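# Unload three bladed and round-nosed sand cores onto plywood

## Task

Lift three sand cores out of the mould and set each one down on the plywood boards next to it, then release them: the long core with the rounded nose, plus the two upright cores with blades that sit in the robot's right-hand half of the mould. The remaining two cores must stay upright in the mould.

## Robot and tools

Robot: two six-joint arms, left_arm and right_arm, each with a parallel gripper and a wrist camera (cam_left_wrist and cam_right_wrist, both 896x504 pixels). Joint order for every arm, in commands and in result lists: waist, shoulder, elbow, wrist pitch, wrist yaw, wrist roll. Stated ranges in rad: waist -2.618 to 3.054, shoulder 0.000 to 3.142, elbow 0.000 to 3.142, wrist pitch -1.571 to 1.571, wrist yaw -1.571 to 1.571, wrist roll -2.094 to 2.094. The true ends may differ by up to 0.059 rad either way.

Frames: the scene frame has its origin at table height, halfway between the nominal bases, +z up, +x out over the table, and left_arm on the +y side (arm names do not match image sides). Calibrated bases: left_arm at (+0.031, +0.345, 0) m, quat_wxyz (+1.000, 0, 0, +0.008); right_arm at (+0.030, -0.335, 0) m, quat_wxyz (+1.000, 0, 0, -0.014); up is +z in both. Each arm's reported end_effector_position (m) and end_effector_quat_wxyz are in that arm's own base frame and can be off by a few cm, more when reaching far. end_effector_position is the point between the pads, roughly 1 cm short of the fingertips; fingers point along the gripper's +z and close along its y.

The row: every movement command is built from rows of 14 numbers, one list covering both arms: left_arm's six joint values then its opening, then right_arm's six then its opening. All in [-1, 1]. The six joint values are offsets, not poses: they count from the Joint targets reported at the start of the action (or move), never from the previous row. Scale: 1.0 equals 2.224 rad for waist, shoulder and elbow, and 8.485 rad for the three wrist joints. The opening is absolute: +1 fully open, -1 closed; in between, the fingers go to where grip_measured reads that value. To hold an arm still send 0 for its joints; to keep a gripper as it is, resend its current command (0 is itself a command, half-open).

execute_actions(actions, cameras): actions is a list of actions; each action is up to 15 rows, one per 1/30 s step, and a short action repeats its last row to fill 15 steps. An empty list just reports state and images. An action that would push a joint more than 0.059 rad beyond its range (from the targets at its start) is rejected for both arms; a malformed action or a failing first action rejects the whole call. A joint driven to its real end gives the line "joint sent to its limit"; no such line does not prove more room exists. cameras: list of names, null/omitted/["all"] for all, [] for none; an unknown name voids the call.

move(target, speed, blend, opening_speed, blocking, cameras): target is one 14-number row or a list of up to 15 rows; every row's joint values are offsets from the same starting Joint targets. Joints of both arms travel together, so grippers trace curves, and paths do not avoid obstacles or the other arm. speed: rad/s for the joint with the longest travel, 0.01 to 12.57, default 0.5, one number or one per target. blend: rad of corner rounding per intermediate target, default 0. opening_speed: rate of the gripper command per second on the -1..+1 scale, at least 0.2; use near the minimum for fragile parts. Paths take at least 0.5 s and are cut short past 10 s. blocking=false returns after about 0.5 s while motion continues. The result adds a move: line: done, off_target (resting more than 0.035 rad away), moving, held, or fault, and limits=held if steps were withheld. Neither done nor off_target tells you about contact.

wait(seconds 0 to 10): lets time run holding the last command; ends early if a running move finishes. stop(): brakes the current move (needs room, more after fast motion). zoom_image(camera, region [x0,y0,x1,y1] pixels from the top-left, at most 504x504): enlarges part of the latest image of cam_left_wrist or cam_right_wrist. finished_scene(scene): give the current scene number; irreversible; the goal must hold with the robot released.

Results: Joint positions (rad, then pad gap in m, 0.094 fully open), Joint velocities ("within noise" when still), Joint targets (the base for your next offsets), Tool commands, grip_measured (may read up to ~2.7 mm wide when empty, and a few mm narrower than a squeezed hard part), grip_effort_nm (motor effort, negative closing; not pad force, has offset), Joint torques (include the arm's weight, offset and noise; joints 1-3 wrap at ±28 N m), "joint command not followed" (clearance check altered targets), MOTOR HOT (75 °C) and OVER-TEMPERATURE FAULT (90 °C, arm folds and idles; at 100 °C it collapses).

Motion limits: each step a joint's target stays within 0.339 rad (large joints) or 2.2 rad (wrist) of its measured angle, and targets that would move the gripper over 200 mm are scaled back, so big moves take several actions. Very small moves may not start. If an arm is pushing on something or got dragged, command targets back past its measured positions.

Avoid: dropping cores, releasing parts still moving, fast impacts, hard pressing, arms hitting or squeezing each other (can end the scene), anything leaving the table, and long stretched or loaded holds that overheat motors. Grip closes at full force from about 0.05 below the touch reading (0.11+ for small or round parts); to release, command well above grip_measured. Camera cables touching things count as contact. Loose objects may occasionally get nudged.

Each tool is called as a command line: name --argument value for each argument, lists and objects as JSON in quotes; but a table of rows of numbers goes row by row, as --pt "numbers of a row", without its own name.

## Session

execute_actions --actions '[]'

Scene clock: 0.00 s.
left_arm: end_effector_position=(+0.3493, -0.0518, +0.2095) grip_measured=+1.000 grip_effort_nm=n/a end_effector_quat_wxyz=(+0.534, -0.007, +0.815, -0.226) | right_arm: end_effector_position=(+0.3046, +0.0783, +0.1820) grip_measured=+1.000 grip_effort_nm=n/a end_effector_quat_wxyz=(+0.477, +0.034, +0.863, +0.162)
Joint positions: left_arm=[0.059 1.017 0.578 0.071 0.424 -0.25 0.094] | right_arm=[0.21 0.854 0.562 -0.224 -0.068 0.329 0.094]
Joint velocities: within noise
Joint torques (N m): no reading
Heat: left arm: 37 °C; right arm: 33 °C.
Joint targets: left_arm=[0.059 1.010 0.587 0.072 0.427 -0.248] | right_arm=[0.210 0.847 0.574 -0.220 -0.067 0.327]
Tool commands: left_gripper/opening=+1.0 right_gripper/opening=+1.0

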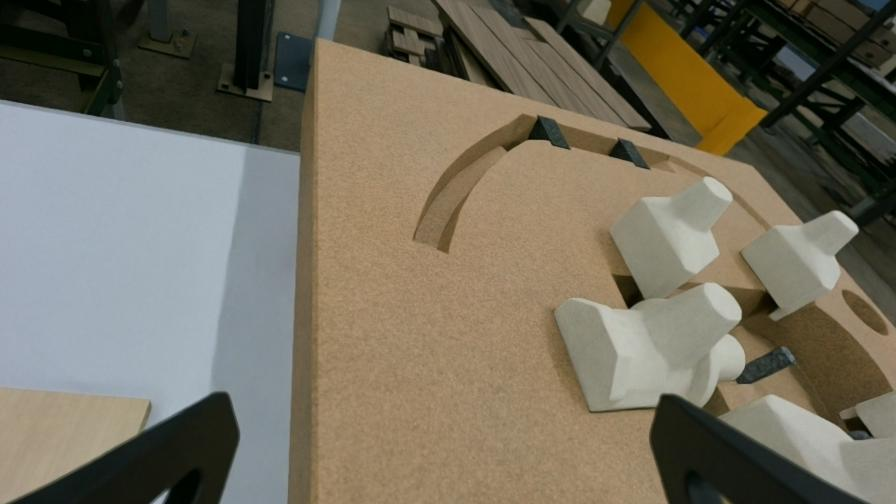

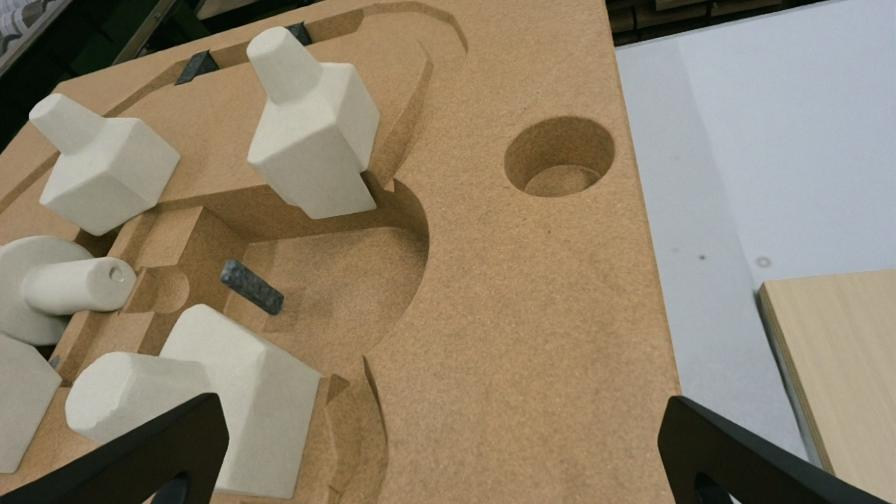

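move --target '[-0.2513,-0.0495,0.3656,-0.1381,-0.0503,0.0292,1,0,0.0238,0.3714,-0.1037,0.0079,-0.0385,1]' --speed 0.8

Scene clock: 6.17 s.
left_arm: end_effector_position=(+0.2197, -0.1185, +0.3479) grip_measured=+1.000 grip_effort_nm=0.037 end_effector_quat_wxyz=(+0.443, +0.215, +0.862, -0.117) | right_arm: end_effector_position=(+0.2438, +0.0543, +0.3474) grip_measured=+1.000 grip_effort_nm=0.027 end_effector_quat_wxyz=(+0.457, -0.092, +0.883, +0.053)
Joint positions: left_arm=[-0.492 0.905 1.381 -1.094 0.01 -0.007 0.094] | right_arm=[0.21 0.901 1.375 -1.089 -0.007 0.007 0.094]
Joint velocities: within noise
Joint torques (N m): left_arm=[-0.55 -0.42 6.04 1.92 -0.07 0.01] | right_arm=[0.01 -0.14 6.86 1.26 0.06 -0.12]
Heat: left arm: 38 °C; right arm: 35 °C.
Joint targets: left_arm=[-0.500 0.900 1.401 -1.100 0.000 -0.001] | right_arm=[0.210 0.900 1.400 -1.100 0.000 0.000]
move: done

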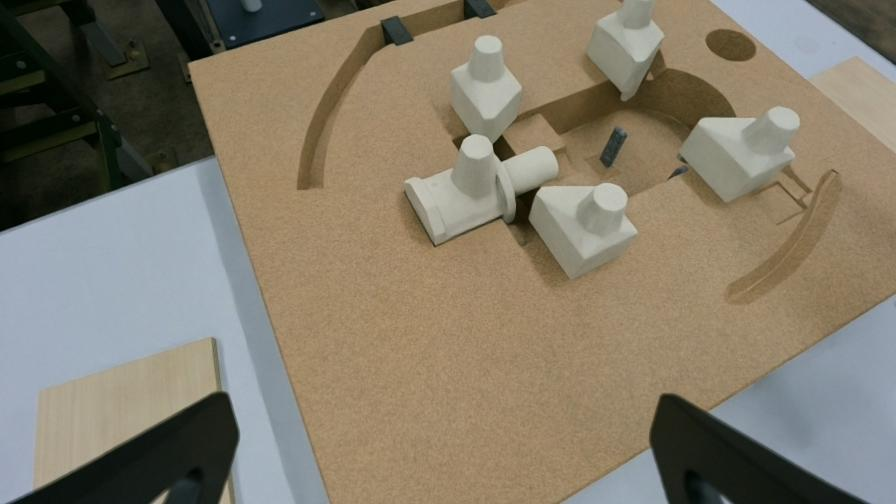

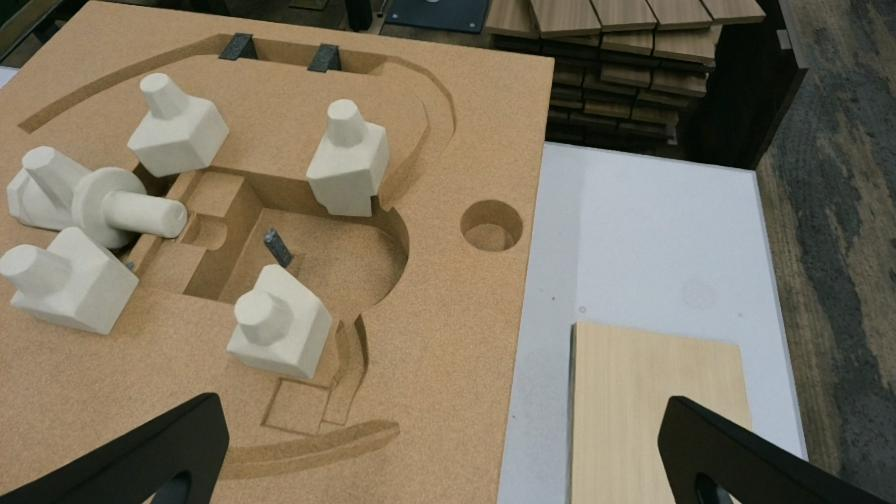

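move --target '[-0.0259,0.3193,-0.0623,0.1152,0,0,0.5,0.3141,0.1954,-0.2639,0.1404,0.1008,0.0412,1]' --speed 0.9

Scene clock: 44.40 s.
left_arm: end_effector_position=(+0.4261, -0.2617, +0.2420) grip_measured=+0.502 grip_effort_nm=-0.056 end_effector_quat_wxyz=(+0.496, +0.232, +0.824, -0.145) | right_arm: end_effector_position=(+0.3332, +0.2103, +0.2244) grip_measured=+1.000 grip_effort_nm=0.022 end_effector_quat_wxyz=(+0.596, -0.009, +0.803, +0.000)
Joint positions: left_arm=[-0.55 1.605 1.266 -0.145 0.009 -0.006 0.071] | right_arm=[0.904 1.335 0.82 0.065 0.841 0.336 0.094]
Joint velocities: within noise
Joint torques (N m): left_arm=[-0.51 -6.68 5.53 2.31 -0.05 0.01] | right_arm=[0.4 -4.4 5.59 1.57 0.28 0.11]
Heat: left arm: 42 °C; right arm: 37 °C.
Joint targets: left_arm=[-0.557 1.610 1.262 -0.122 0.000 0.000] | right_arm=[0.909 1.335 0.813 0.091 0.855 0.350]
move: done

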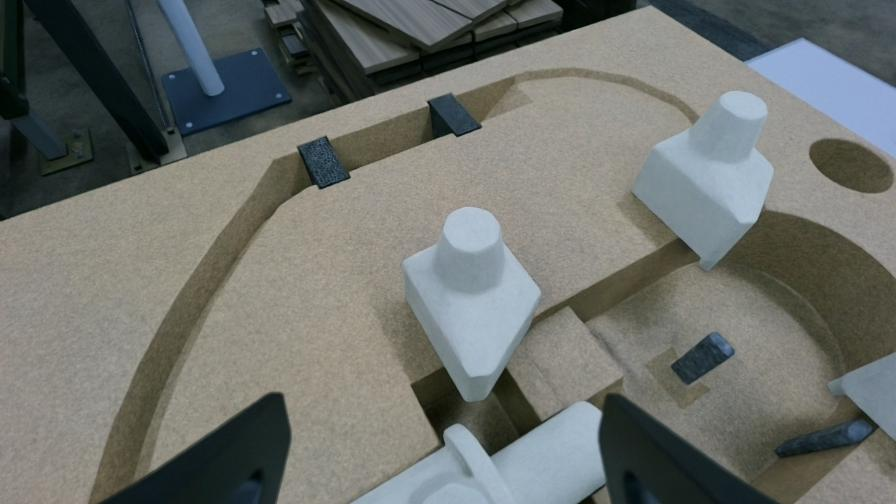

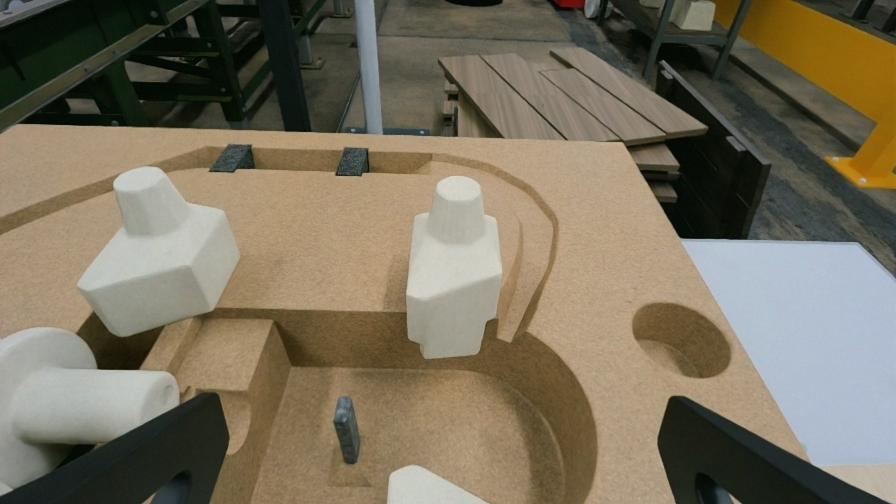

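move --target '[0,0.0384,-0.0904,0.0349,0,0,0.5,0.0027,0.0582,-0.0963,0.0406,0,0,1]' --speed 0.3

Scene clock: 61.33 s.
left_arm: end_effector_position=(+0.4312, -0.2649, +0.1778) grip_measured=+0.502 grip_effort_nm=-0.056 end_effector_quat_wxyz=(+0.504, +0.231, +0.819, -0.148) | right_arm: end_effector_position=(+0.3312, +0.2074, +0.1553) grip_measured=+1.000 grip_effort_nm=0.022 end_effector_quat_wxyz=(+0.598, -0.006, +0.801, +0.002)
Joint positions: left_arm=[-0.55 1.681 1.069 0.147 0.009 -0.006 0.071] | right_arm=[0.904 1.459 0.607 0.409 0.843 0.336 0.094]
Joint velocities: within noise
Joint torques (N m): left_arm=[-0.58 -6.41 4.93 2.42 -0.07 0] | right_arm=[0.92 -4.33 4.74 1.5 0.26 0.11]
Heat: left arm: 42 °C; right arm: 38 °C.
Joint targets: left_arm=[-0.557 1.695 1.061 0.174 0.000 0.000] | right_arm=[0.915 1.464 0.599 0.436 0.855 0.350]
move: done

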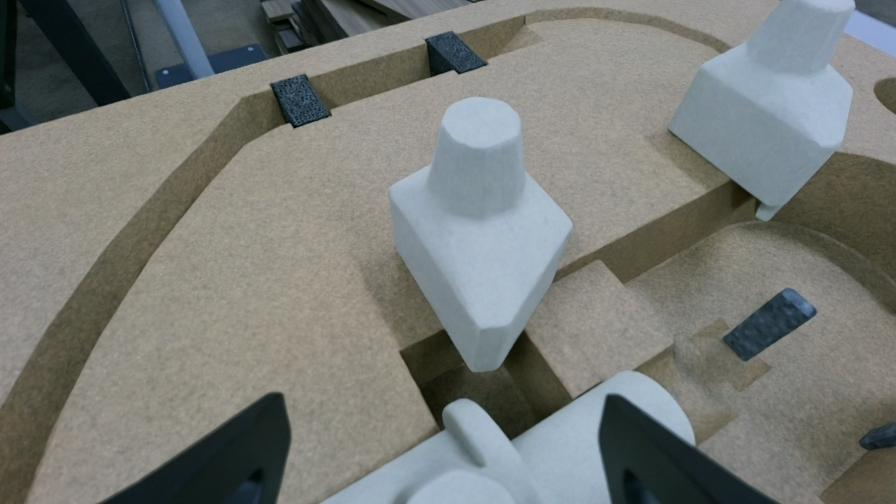

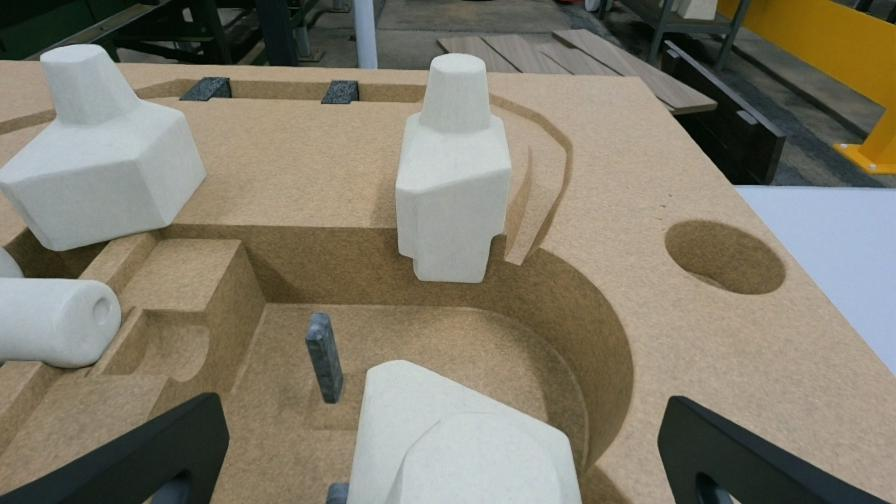

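move --pt "0 0 -0.0315 0.0083 0 0 0.5 -0.0081 0 -0.009 0.0024 0 0 1" --pt "0 0 -0.0315 0.0083 0 0 -0.45 -0.0081 0 -0.009 0.0024 0 0 -0.37" --speed 0.3 --opening_speed 0.8

Scene clock: 92.67 s.
left_arm: end_effector_position=(+0.4253, -0.2615, +0.1619) grip_measured=-0.320 grip_effort_nm=-0.999 end_effector_quat_wxyz=(+0.504, +0.231, +0.819, -0.148) | right_arm: end_effector_position=(+0.3301, +0.2039, +0.1526) grip_measured=-0.291 grip_effort_nm=-1.004 end_effector_quat_wxyz=(+0.600, -0.002, +0.800, +0.000)
Joint positions: left_arm=[-0.551 1.681 0.999 0.218 0.008 -0.006 0.032] | right_arm=[0.903 1.459 0.59 0.43 0.85 0.337 0.033]
Joint velocities: within noise
Joint torques (N m): left_arm=[-0.49 -6.2 4.79 2.39 -0.08 0] | right_arm=[-0.53 -4.27 4.55 1.53 0.2 0.11]
Heat: left arm: 43 °C; right arm: 38 °C.
Joint targets: left_arm=[-0.557 1.695 0.991 0.244 0.000 -0.001] | right_arm=[0.897 1.464 0.579 0.456 0.855 0.350]
move: done

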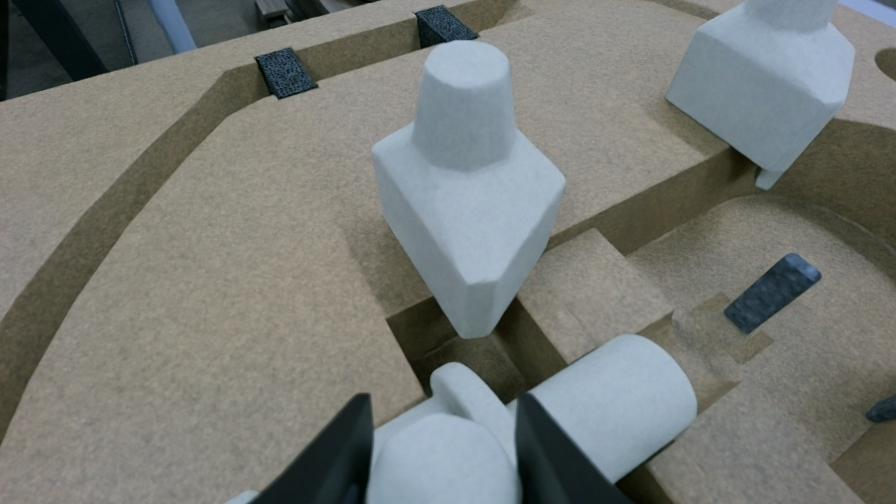

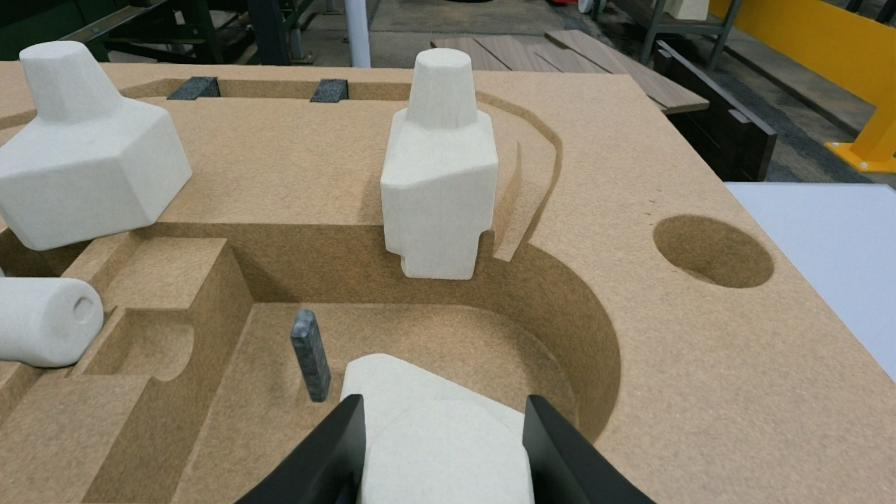

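move --pt "0 0 0 0.0235 0 0 -0.45 0 0 0 0 0 0 -0.37" --pt "0 -0.0249 0.0466 0.0072 0 0 -0.45 0 -0.0453 0.0456 -0.0204 0 0 -0.37" --pt "0 -0.044 0.1335 -0.0183 0 0 -0.45 0 -0.0818 0.1297 -0.0474 0 0 -0.37" --pt "0 -0.0917 0.1748 -0.0416 0 0 -0.45 0 -0.0883 0.1781 -0.0617 0 0 -0.37" --speed 0.25 --blend '[0.02,0.02,0.02,0]'

Scene clock: 102.40 s.
left_arm: end_effector_position=(+0.4173, -0.2574, +0.2649) grip_measured=-0.321 grip_effort_nm=-1.004 end_effector_quat_wxyz=(+0.496, +0.233, +0.824, -0.146) | right_arm: end_effector_position=(+0.3303, +0.2068, +0.2417) grip_measured=-0.291 grip_effort_nm=-1.004 end_effector_quat_wxyz=(+0.577, -0.020, +0.816, -0.012)
Joint positions: left_arm=[-0.552 1.564 1.317 -0.237 0.009 -0.006 0.032] | right_arm=[0.9 1.309 0.919 -0.125 0.826 0.349 0.033]
Joint velocities: within noise
Joint torques (N m): left_arm=[-0.35 -12.16 11.33 3.5 -0.07 0] | right_arm=[-0.25 -7.68 10.7 1.82 0.45 -0.03]
Heat: left arm: 45 °C; right arm: 39 °C.
Joint targets: left_arm=[-0.557 1.491 1.380 -0.109 0.000 -0.001] | right_arm=[0.897 1.268 0.975 -0.067 0.855 0.350]
move: off_target (left_arm, right_arm); left_arm: the wrist pitch is farthest, 0.128 rad from its target; right_arm: the wrist pitch is farthest, 0.058 rad from its target

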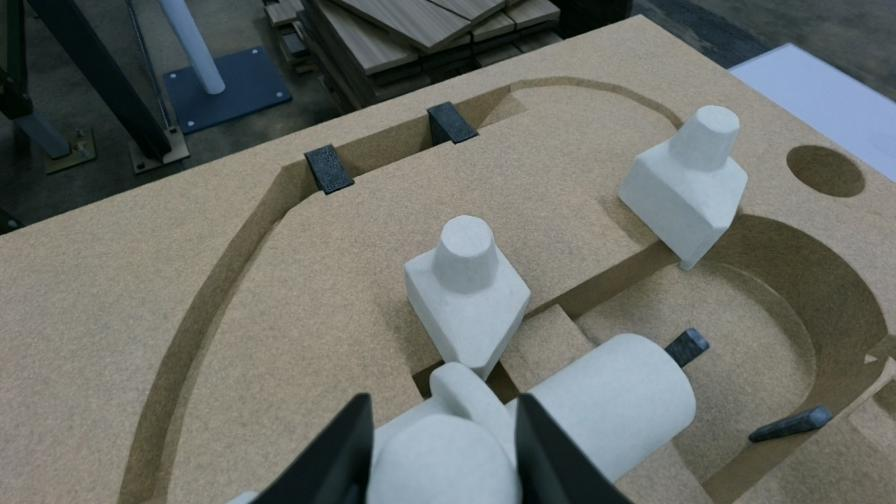

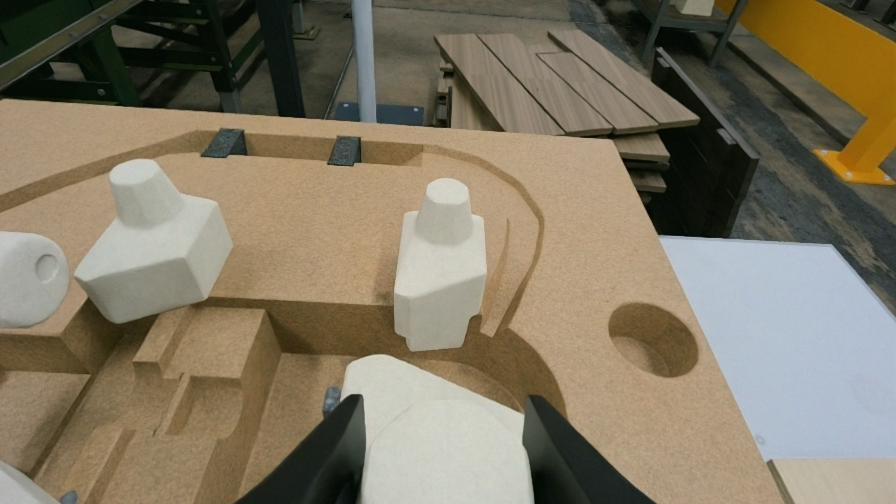

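move --pt "0 -0.1034 -0.0228 -0.0247 0 0 -0.45 -0.4033 -0.0976 0.0517 -0.0555 -0.1008 0 -0.37" --pt "0.3988 -0.1034 -0.0228 -0.0247 0 0 -0.45 -0.7208 -0.0976 0.0517 -0.0555 -0.1755 0.0575 -0.37" --pt "0.3988 -0.2046 -0.3863 0.0442 0 0 -0.45 -0.7208 0.2214 0.1951 -0.098 -0.1755 0.0575 -0.37" --speed 0.7 --blend '[0.1,0.05,0]'

Scene clock: 120.30 s.
left_arm: end_effector_position=(+0.3352, +0.1180, +0.1531) grip_measured=-0.321 grip_effort_nm=-1.004 end_effector_quat_wxyz=(+0.515, -0.145, +0.840, +0.088) | right_arm: end_effector_position=(+0.3531, -0.1686, +0.1229) grip_measured=-0.291 grip_effort_nm=-0.999 end_effector_quat_wxyz=(+0.109, +0.629, +0.713, +0.292)
Joint positions: left_arm=[0.333 1.085 0.497 0.117 -0.006 -0.004 0.032] | right_arm=[-0.702 1.773 1.362 -0.895 -0.583 0.824 0.033]
Joint velocities: within noise
Joint torques (N m): left_arm=[-0.12 -6.27 7.62 3.72 0.1 -0.05] | right_arm=[-0.43 -8.28 9.22 0.48 -0.76 0.11]
Heat: left arm: 53 °C; right arm: 40 °C.
Joint targets: left_arm=[0.330 1.036 0.520 0.266 0.000 -0.001] | right_arm=[-0.707 1.761 1.409 -0.899 -0.634 0.838]
move: off_target (left_arm, right_arm); left_arm: the wrist pitch is farthest, 0.149 rad from its target; right_arm: the wrist yaw is farthest, 0.051 rad from its target

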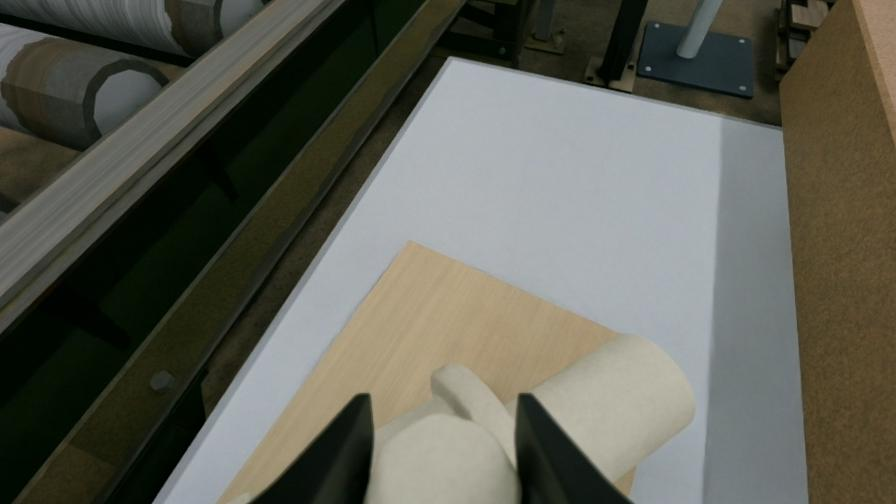

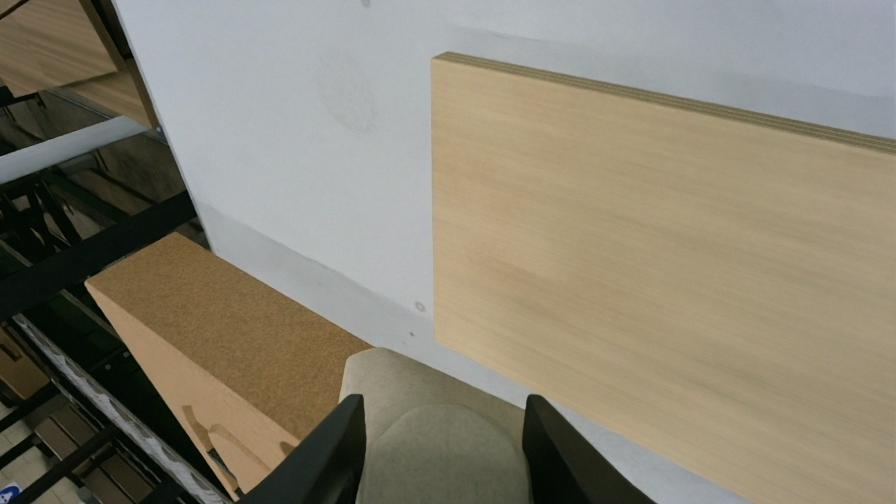

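move --pt "0.036 0 0 0 0 0 -0.45 0 0 -0.045 0.0118 0 0 -0.37" --pt "0.036 0 -0.027 0.0071 0 0 -0.45 0 0 -0.09 0.0236 0 0 -0.37" --speed 0.25

Scene clock: 133.73 s.
left_arm: end_effector_position=(+0.3216, +0.1396, +0.1410) grip_measured=-0.321 grip_effort_nm=-0.999 end_effector_quat_wxyz=(+0.513, -0.174, +0.834, +0.106) | right_arm: end_effector_position=(+0.3476, -0.1639, +0.0854) grip_measured=-0.291 grip_effort_nm=-1.009 end_effector_quat_wxyz=(+0.114, +0.627, +0.713, +0.292)
Joint positions: left_arm=[0.405 1.085 0.442 0.175 -0.004 -0.004 0.032] | right_arm=[-0.702 1.773 1.205 -0.728 -0.583 0.824 0.033]
Joint velocities: within noise
Joint torques (N m): left_arm=[0.43 -6.12 7.01 3.76 0.05 -0.04] | right_arm=[-0.44 -8.14 5.53 0.78 -0.75 0.11]
Heat: left arm: 62 °C; right arm: 38 °C.
Joint targets: left_arm=[0.410 1.036 0.460 0.327 0.000 -0.001] | right_arm=[-0.707 1.761 1.209 -0.698 -0.634 0.837]
move: off_target (left_arm, right_arm); left_arm: the wrist pitch is farthest, 0.151 rad from its target; right_arm: the wrist yaw is farthest, 0.051 rad from its target

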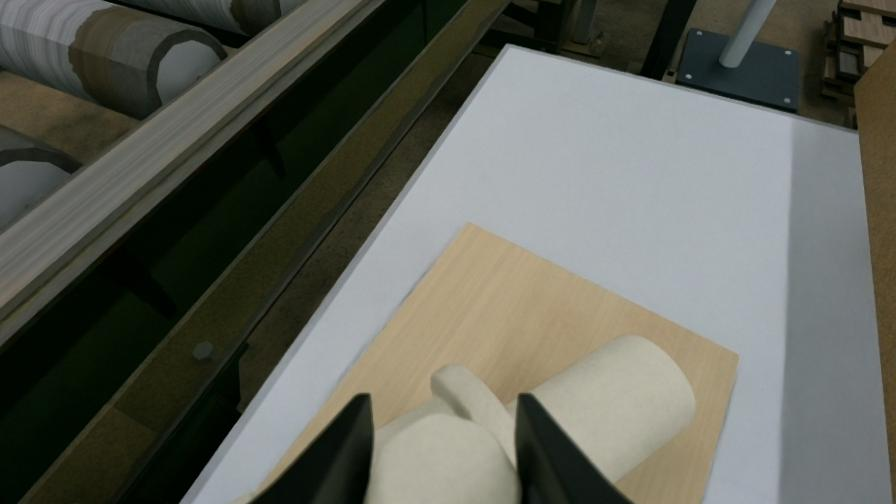

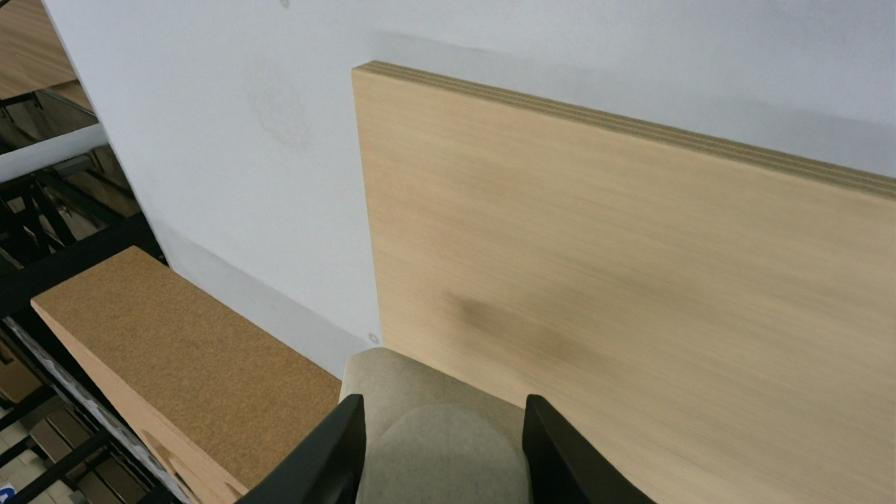

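move --target '[0,0,-0.018,0.0047,0,0,-0.45,-0.0157,0,-0.036,0.0094,0,0,-0.37]' --speed 0.2 --cameras '["cam_right_wrist"]'

Scene clock: 138.80 s.
left_arm: end_effector_position=(+0.3181, +0.1380, +0.1323) grip_measured=-0.321 grip_effort_nm=-0.994 end_effector_quat_wxyz=(+0.513, -0.174, +0.834, +0.106) | right_arm: end_effector_position=(+0.3366, -0.1707, +0.0668) grip_measured=-0.291 grip_effort_nm=-1.004 end_effector_quat_wxyz=(+0.119, +0.639, +0.702, +0.290)
Joint positions: left_arm=[0.405 1.085 0.404 0.214 -0.004 -0.004 0.032] | right_arm=[-0.735 1.773 1.126 -0.649 -0.583 0.825 0.033]
Joint velocities: within noise
Joint torques (N m): left_arm=[0.46 -6.02 6.82 3.77 0.07 -0.01] | right_arm=[-0.57 -8.01 5.31 0.79 -0.76 0.1]
Heat: left arm: 62 °C; right arm: 38 °C.
Joint targets: left_arm=[0.410 1.036 0.421 0.366 0.000 -0.001] | right_arm=[-0.742 1.761 1.129 -0.619 -0.634 0.838]
move: off_target (left_arm, right_arm); left_arm: the wrist pitch is farthest, 0.153 rad from its target; right_arm: the wrist yaw is farthest, 0.051 rad from its target
Images, in order (width x height): cam_right_wrist 896x504.

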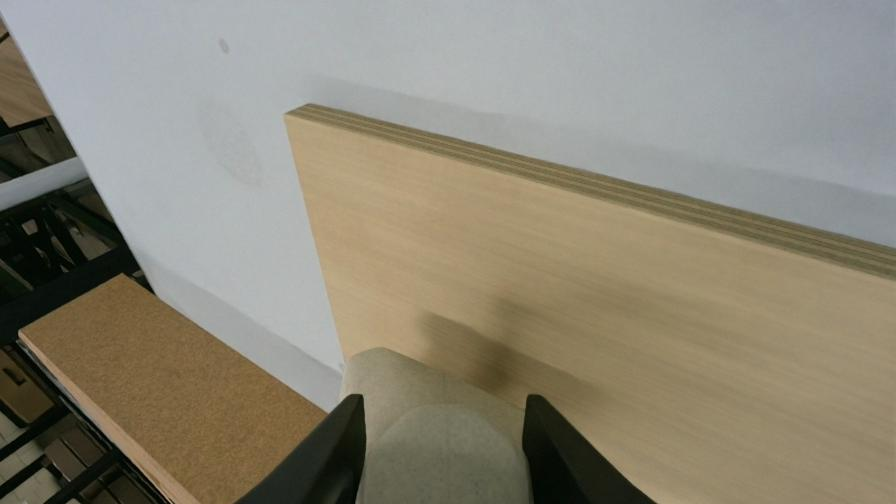

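move --target '[0,0,-0.018,0.0047,0,0,-0.45,0,0,-0.018,0.0047,0,0,-0.37]' --speed 0.15 --cameras '[]'

Scene clock: 141.27 s.
left_arm: end_effector_position=(+0.3155, +0.1369, +0.1276) grip_measured=-0.321 grip_effort_nm=-1.004 end_effector_quat_wxyz=(+0.519, -0.173, +0.830, +0.107) | right_arm: end_effector_position=(+0.3337, -0.1681, +0.0579) grip_measured=-0.291 grip_effort_nm=-1.004 end_effector_quat_wxyz=(+0.119, +0.639, +0.702, +0.290)
Joint positions: left_arm=[0.405 1.082 0.367 0.263 -0.004 -0.004 0.032] | right_arm=[-0.735 1.773 1.087 -0.609 -0.583 0.825 0.033]
Joint velocities: within noise
Joint torques (N m): left_arm=[0.47 -5.67 6.45 3.67 0.08 -0.03] | right_arm=[-0.55 -7.94 5.19 0.79 -0.76 0.11]
Heat: left arm: 62 °C; right arm: 38 °C.
Joint targets: left_arm=[0.410 1.036 0.380 0.407 0.000 -0.001] | right_arm=[-0.742 1.761 1.089 -0.579 -0.634 0.838]
move: off_target (left_arm, right_arm); left_arm: the wrist pitch is farthest, 0.143 rad from its target; right_arm: the wrist yaw is farthest, 0.051 rad from its target
No camera images: "cameras" was empty.

move --target '[0,0,-0.01,-0.0118,0,0,-0.45,0,0,-0.018,0.0047,0,0,-0.37]' --speed 0.15 --cameras '[]'

move --target '[0,0,-0.012,-0.006,0,0,-0.45,0,0,-0.0135,0.0035,0,0,-0.37]' --speed 0.15 --cameras '["cam_right_wrist"]'

Scene clock: 145.33 s.
left_arm: end_effector_position=(+0.3128, +0.1358, +0.1262) grip_measured=-0.321 grip_effort_nm=-0.999 end_effector_quat_wxyz=(+0.518, -0.173, +0.831, +0.107) | right_arm: end_effector_position=(+0.3307, -0.1654, +0.0496) grip_measured=-0.291 grip_effort_nm=-0.999 end_effector_quat_wxyz=(+0.119, +0.640, +0.701, +0.291)
Joint positions: left_arm=[0.405 1.069 0.359 0.253 -0.004 -0.004 0.032] | right_arm=[-0.735 1.773 1.05 -0.571 -0.584 0.828 0.033]
Joint velocities: within noise
Joint torques (N m): left_arm=[0.54 -4.6 5.3 2.69 0.07 -0.04] | right_arm=[-0.55 -7.88 4.89 0.83 -0.76 0.07]
Heat: left arm: 62 °C; right arm: 37 °C.
Joint targets: left_arm=[0.410 1.036 0.358 0.306 0.000 -0.001] | right_arm=[-0.742 1.761 1.049 -0.539 -0.634 0.838]
move: off_target (left_arm, right_arm); left_arm: the wrist pitch is farthest, 0.053 rad from its target; right_arm: the wrist yaw is farthest, 0.050 rad from its target
No camera images: "cameras" was empty.

Scene clock: 146.13 s.
left_arm: end_effector_position=(+0.3102, +0.1347, +0.1249) grip_measured=-0.321 grip_effort_nm=-0.999 end_effector_quat_wxyz=(+0.518, -0.173, +0.831, +0.107) | right_arm: end_effector_position=(+0.3312, -0.1637, +0.0467) grip_measured=-0.291 grip_effort_nm=-1.004 end_effector_quat_wxyz=(+0.123, +0.639, +0.698, +0.299)
Joint positions: left_arm=[0.405 1.056 0.346 0.255 -0.004 -0.004 0.032] | right_arm=[-0.738 1.773 1.027 -0.537 -0.6 0.833 0.033]
Joint velocities: within noise
Joint torques (N m): left_arm=[0.38 -3.51 4.21 2.12 0.06 -0.01] | right_arm=[-0.34 -7.82 4.36 0.81 -0.6 0.01]
Heat: left arm: 61 °C; right arm: 37 °C.
Joint targets: left_arm=[0.410 1.036 0.331 0.255 0.000 -0.001] | right_arm=[-0.742 1.761 1.019 -0.509 -0.634 0.838]
move: done
Images, in order (width x height): cam_right_wrist 896x504.

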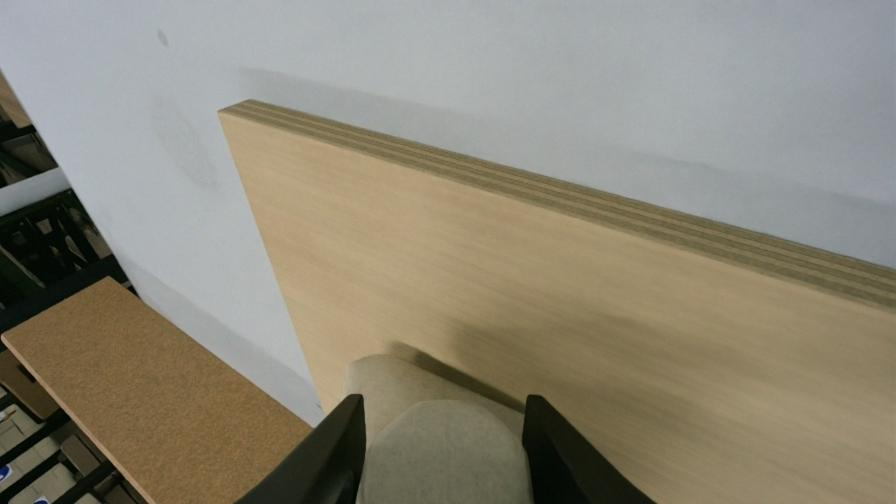

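move --pt "0 0 0 0 0 0 -0.45 0 0 -0.016 0.0042 0 0 -0.37" --pt "0 0 0 0 0 0 -0.15 0 0 -0.016 0.0042 0 0 -0.14" --speed 0.2 --opening_speed 0.25

Scene clock: 150.17 s.
left_arm: end_effector_position=(+0.3081, +0.1338, +0.1205) grip_measured=-0.152 grip_effort_nm=0.125 end_effector_quat_wxyz=(+0.512, -0.174, +0.834, +0.106) | right_arm: end_effector_position=(+0.3324, -0.1616, +0.0434) grip_measured=-0.143 grip_effort_nm=0.183 end_effector_quat_wxyz=(+0.131, +0.635, +0.695, +0.312)
Joint positions: left_arm=[0.405 1.056 0.341 0.245 -0.004 -0.004 0.04] | right_arm=[-0.743 1.773 0.994 -0.484 -0.629 0.838 0.04]
Joint velocities: within noise
Joint torques (N m): left_arm=[0.36 -3.48 4.55 2.2 0.06 -0.01] | right_arm=[0.1 -7.76 4.14 0.67 -0.33 -0.04]
Heat: left arm: 59 °C; right arm: 37 °C.
Joint targets: left_arm=[0.410 1.036 0.331 0.255 0.000 -0.001] | right_arm=[-0.742 1.761 0.983 -0.474 -0.634 0.838]
move: done

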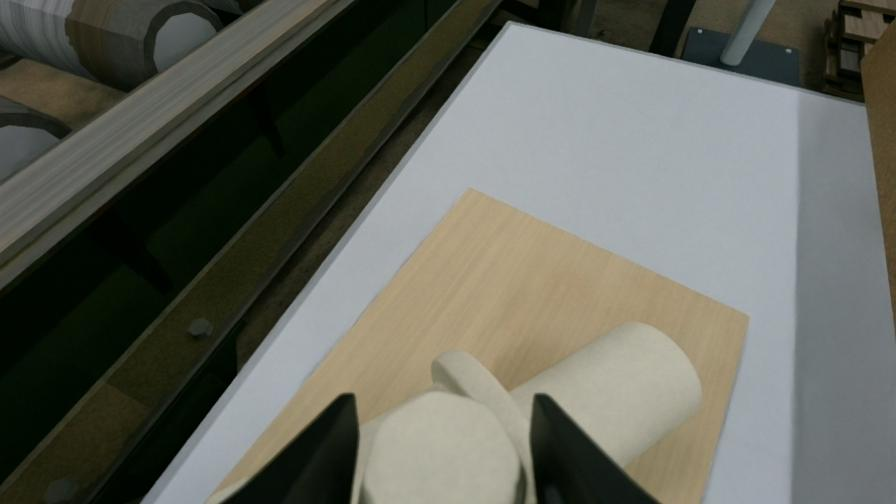

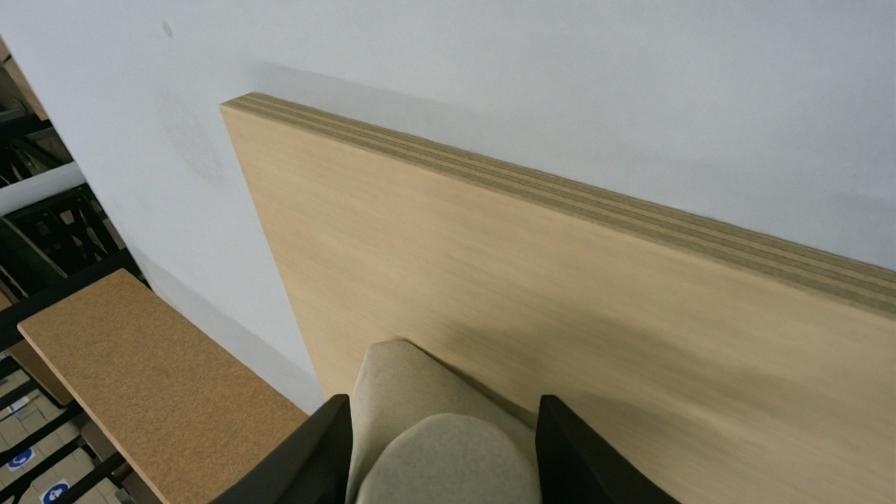

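move --pt "0 0 0 0 0 0 0.2 0 0 0 0 0 0 -0.03" --pt "0 -0.18 0.0225 -0.053 0 0 0.2 -0.0495 -0.108 0.0135 -0.0318 0 0 -0.03" --pt "0 -0.18 0.0225 -0.053 0 0 0.2 0.2437 -0.3422 0.1425 -0.0502 0.0747 -0.0634 -0.03" --pt "0 -0.18 0.0225 -0.053 0 0 0.2 0.5749 0.0482 0.1653 0.078 0.1348 -0.078 1" --speed '[0.4,0.4,0.9,0.9]' --opening_speed 1 --blend '[0,0,0.1,0]'

Scene clock: 168.13 s.
left_arm: end_effector_position=(+0.2569, +0.1118, +0.1472) grip_measured=+0.198 grip_effort_nm=0.129 end_effector_quat_wxyz=(+0.503, -0.175, +0.840, +0.104) | right_arm: end_effector_position=(+0.5122, +0.2104, +0.2068) grip_measured=+0.997 grip_effort_nm=0.183 end_effector_quat_wxyz=(+0.576, -0.011, +0.817, -0.003)
Joint positions: left_arm=[0.405 0.646 0.355 -0.2 -0.004 -0.004 0.056] | right_arm=[0.543 1.87 1.318 0.159 0.501 0.177 0.094]
Joint velocities: within noise
Joint torques (N m): left_arm=[0.4 -0.64 8.23 2.16 0.05 -0.03] | right_arm=[-0.53 -8.98 8.72 1.71 0.16 -0.05]
Heat: left arm: 55 °C; right arm: 37 °C.
Joint targets: left_arm=[0.410 0.636 0.382 -0.194 0.000 -0.001] | right_arm=[0.537 1.868 1.351 0.188 0.510 0.176]
move: done

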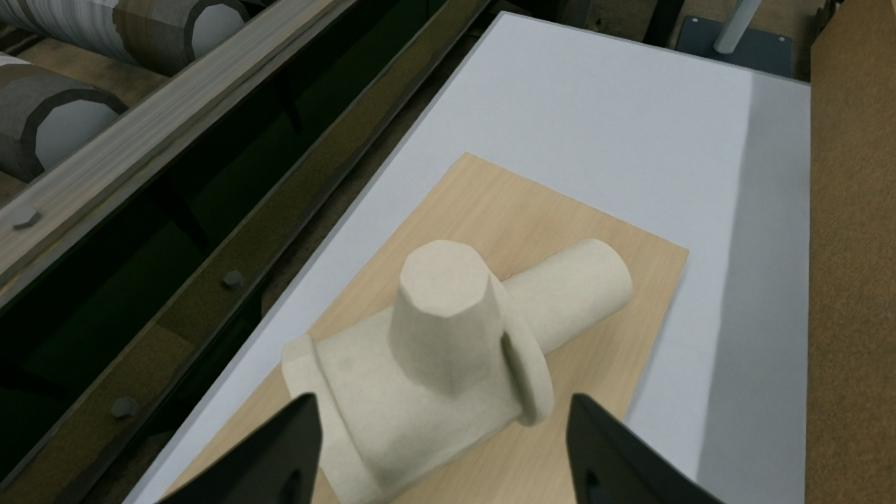

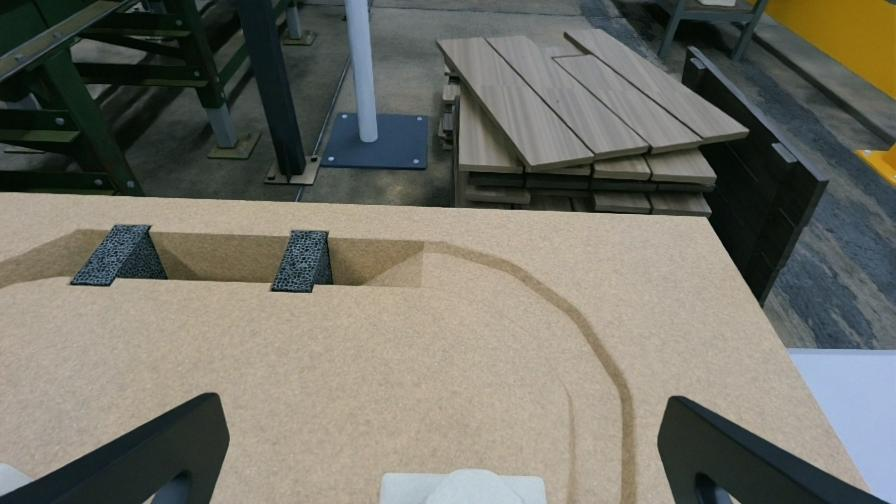

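move --target '[0,0,0,0,0,0,0.2,-0.009,0.0378,-0.0558,0.0244,-0.0023,0,1]' --speed 0.3 --cameras '["cam_right_wrist"]'

Scene clock: 174.87 s.
left_arm: end_effector_position=(+0.2569, +0.1118, +0.1472) grip_measured=+0.198 grip_effort_nm=0.120 end_effector_quat_wxyz=(+0.503, -0.175, +0.840, +0.104) | right_arm: end_effector_position=(+0.5222, +0.2052, +0.1737) grip_measured=+0.997 grip_effort_nm=0.183 end_effector_quat_wxyz=(+0.593, +0.002, +0.805, +0.002)
Joint positions: left_arm=[0.405 0.646 0.355 -0.2 -0.004 -0.004 0.056] | right_arm=[0.525 1.944 1.235 0.364 0.498 0.177 0.094]
Joint velocities: within noise
Joint torques (N m): left_arm=[0.44 -0.66 8.18 2.15 0.08 -0.03] | right_arm=[-0.64 -8.5 5.31 1.73 0.01 -0.05]
Heat: left arm: 54 °C; right arm: 39 °C.
Joint targets: left_arm=[0.410 0.636 0.382 -0.194 0.000 -0.001] | right_arm=[0.517 1.952 1.227 0.395 0.490 0.176]
move: done
Images, in order (width x height): cam_right_wrist 896x504.

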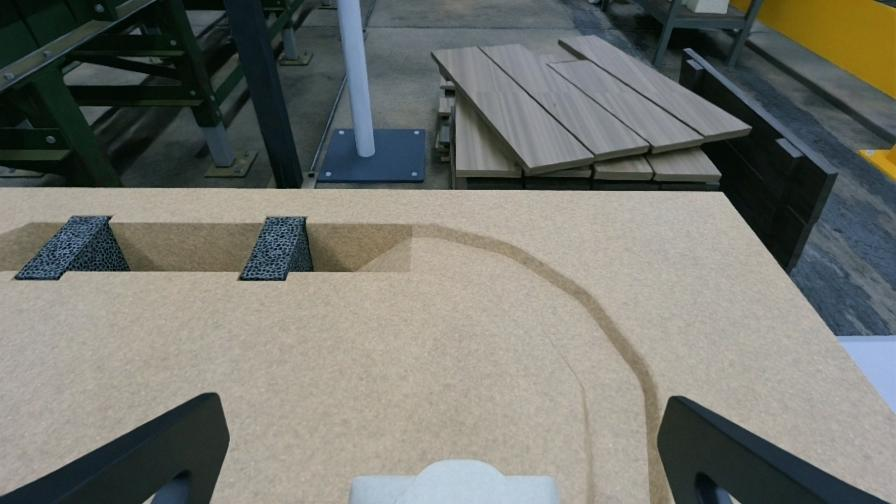

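move --target '[0,0,0,0,0,0,0.2,0,0,-0.045,0.0118,0,0,1]' --speed 0.3 --cameras '["cam_right_wrist"]'

Scene clock: 181.03 s.
left_arm: end_effector_position=(+0.2569, +0.1118, +0.1472) grip_measured=+0.198 grip_effort_nm=0.120 end_effector_quat_wxyz=(+0.503, -0.175, +0.840, +0.104) | right_arm: end_effector_position=(+0.5116, +0.1992, +0.1522) grip_measured=+0.997 grip_effort_nm=0.173 end_effector_quat_wxyz=(+0.593, +0.002, +0.805, +0.003)
Joint positions: left_arm=[0.405 0.646 0.355 -0.2 -0.004 -0.004 0.056] | right_arm=[0.525 1.944 1.135 0.465 0.497 0.176 0.094]
Joint velocities: within noise
Joint torques (N m): left_arm=[0.47 -0.68 8.24 2.14 0.06 -0.01] | right_arm=[-0.66 -8.27 4.98 1.72 0.01 -0.05]
Heat: left arm: 54 °C; right arm: 39 °C.
Joint targets: left_arm=[0.410 0.636 0.382 -0.194 0.000 -0.001] | right_arm=[0.517 1.952 1.127 0.495 0.490 0.176]
move: done
Images, in order (width x height): cam_right_wrist 896x504.

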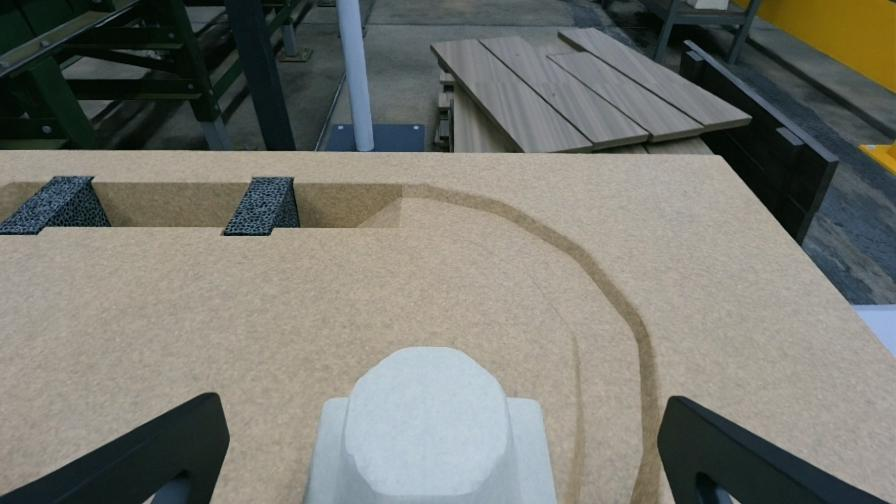

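move --pt "0 0 0 0 0 0 0.2 0 0 0 0 0 0 -0.37" --pt "0 0 0 0 0 0 0.2 0 -0.0334 0.0333 -0.0128 0 0 -0.37" --pt "0 0 0 0 0 0 0.2 0 -0.0656 0.1027 -0.0335 0 0 -0.37" --pt "0 0 0 0 0 0 0.2 0 -0.075 0.1618 -0.0514 0 0 -0.37" --speed 0.25 --opening_speed 0.8 --blend '[0,0.02,0.02,0]' --cameras '["cam_right_wrist"]'

Scene clock: 203.70 s.
left_arm: end_effector_position=(+0.2569, +0.1118, +0.1472) grip_measured=+0.198 grip_effort_nm=0.125 end_effector_quat_wxyz=(+0.503, -0.175, +0.840, +0.104) | right_arm: end_effector_position=(+0.5158, +0.2048, +0.2404) grip_measured=-0.271 grip_effort_nm=-1.004 end_effector_quat_wxyz=(+0.569, -0.013, +0.822, -0.004)
Joint positions: left_arm=[0.405 0.646 0.355 -0.2 -0.004 -0.004 0.056] | right_arm=[0.525 1.841 1.434 -0.001 0.479 0.175 0.034]
Joint velocities: within noise
Joint torques (N m): left_arm=[0.36 -0.64 8.18 2.13 0.07 -0.02] | right_arm=[-0.64 -13.44 10.51 1.97 0.2 -0.02]
Heat: left arm: 53 °C; right arm: 43 °C.
Joint targets: left_arm=[0.410 0.636 0.382 -0.194 0.000 -0.001] | right_arm=[0.517 1.785 1.487 0.059 0.490 0.176]
move: off_target (right_arm); right_arm: the wrist pitch is farthest, 0.059 rad from its target
Images, in order (width x height): cam_right_wrist 896x504.

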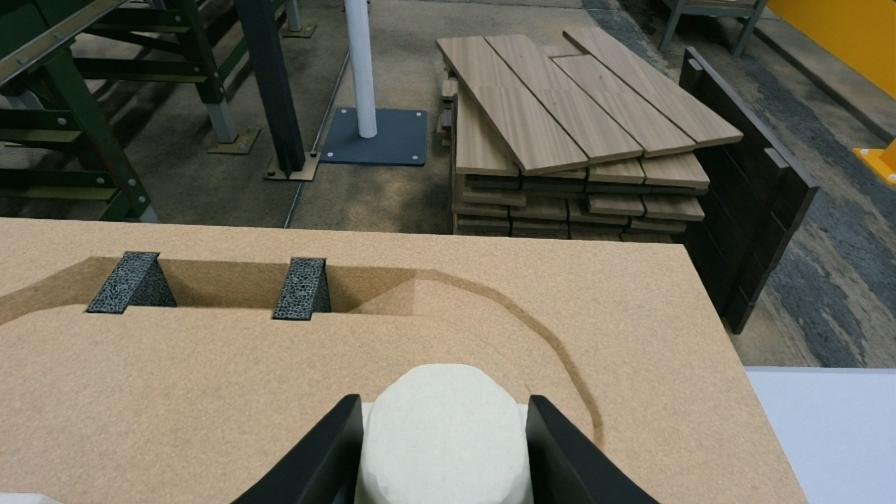

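move --pt "0 0 0 0 0 0 0.2 0 -0.2181 -0.129 -0.06 0 0 -0.37" --pt "0 0 0 0 0 0 0.2 -0.6416 -0.3305 -0.174 -0.0659 -0.0949 0.1366 -0.37" --pt "0 0 0 0 0 0 0.2 -0.6416 -0.1093 -0.089 -0.1657 -0.0949 0.1366 -0.37" --speed 0.8 --blend '[0.1,0.05,0]' --cameras '["cam_right_wrist"]'

Scene clock: 213.40 s.
left_arm: end_effector_position=(+0.2569, +0.1118, +0.1472) grip_measured=+0.198 grip_effort_nm=0.120 end_effector_quat_wxyz=(+0.503, -0.175, +0.840, +0.104) | right_arm: end_effector_position=(+0.1971, -0.1680, +0.1272) grip_measured=-0.272 grip_effort_nm=-1.004 end_effector_quat_wxyz=(-0.052, +0.890, +0.432, +0.135)
Joint positions: left_arm=[0.405 0.646 0.355 -0.2 -0.004 -0.004 0.056] | right_arm=[-0.907 1.546 1.248 -1.32 -0.288 1.326 0.034]
Joint velocities: within noise
Joint torques (N m): left_arm=[0.39 -0.62 8.17 2.17 0.08 -0.02] | right_arm=[-0.32 -5.39 8.28 -0.22 -0.41 0.07]
Heat: left arm: 53 °C; right arm: 44 °C.
Joint targets: left_arm=[0.410 0.636 0.382 -0.194 0.000 -0.001] | right_arm=[-0.910 1.542 1.288 -1.347 -0.315 1.335]
move: off_target (right_arm); right_arm: the elbow is farthest, 0.041 rad from its target
Images, in order (width x height): cam_right_wrist 896x504.

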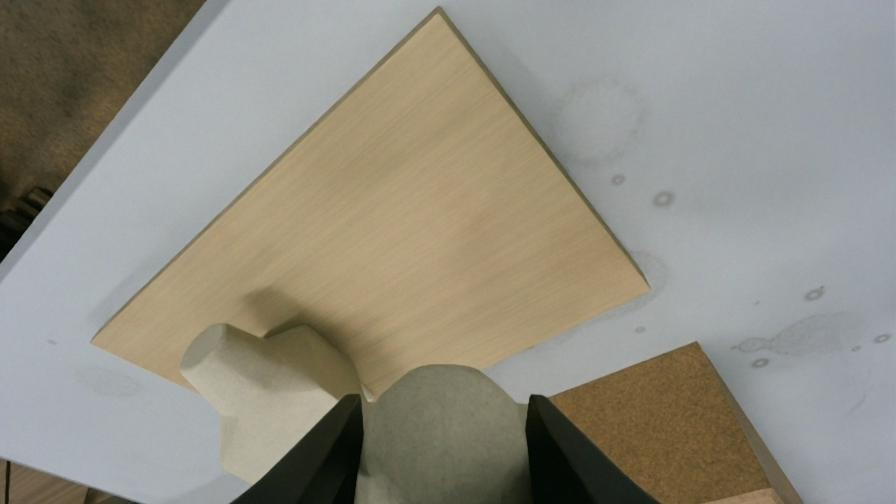

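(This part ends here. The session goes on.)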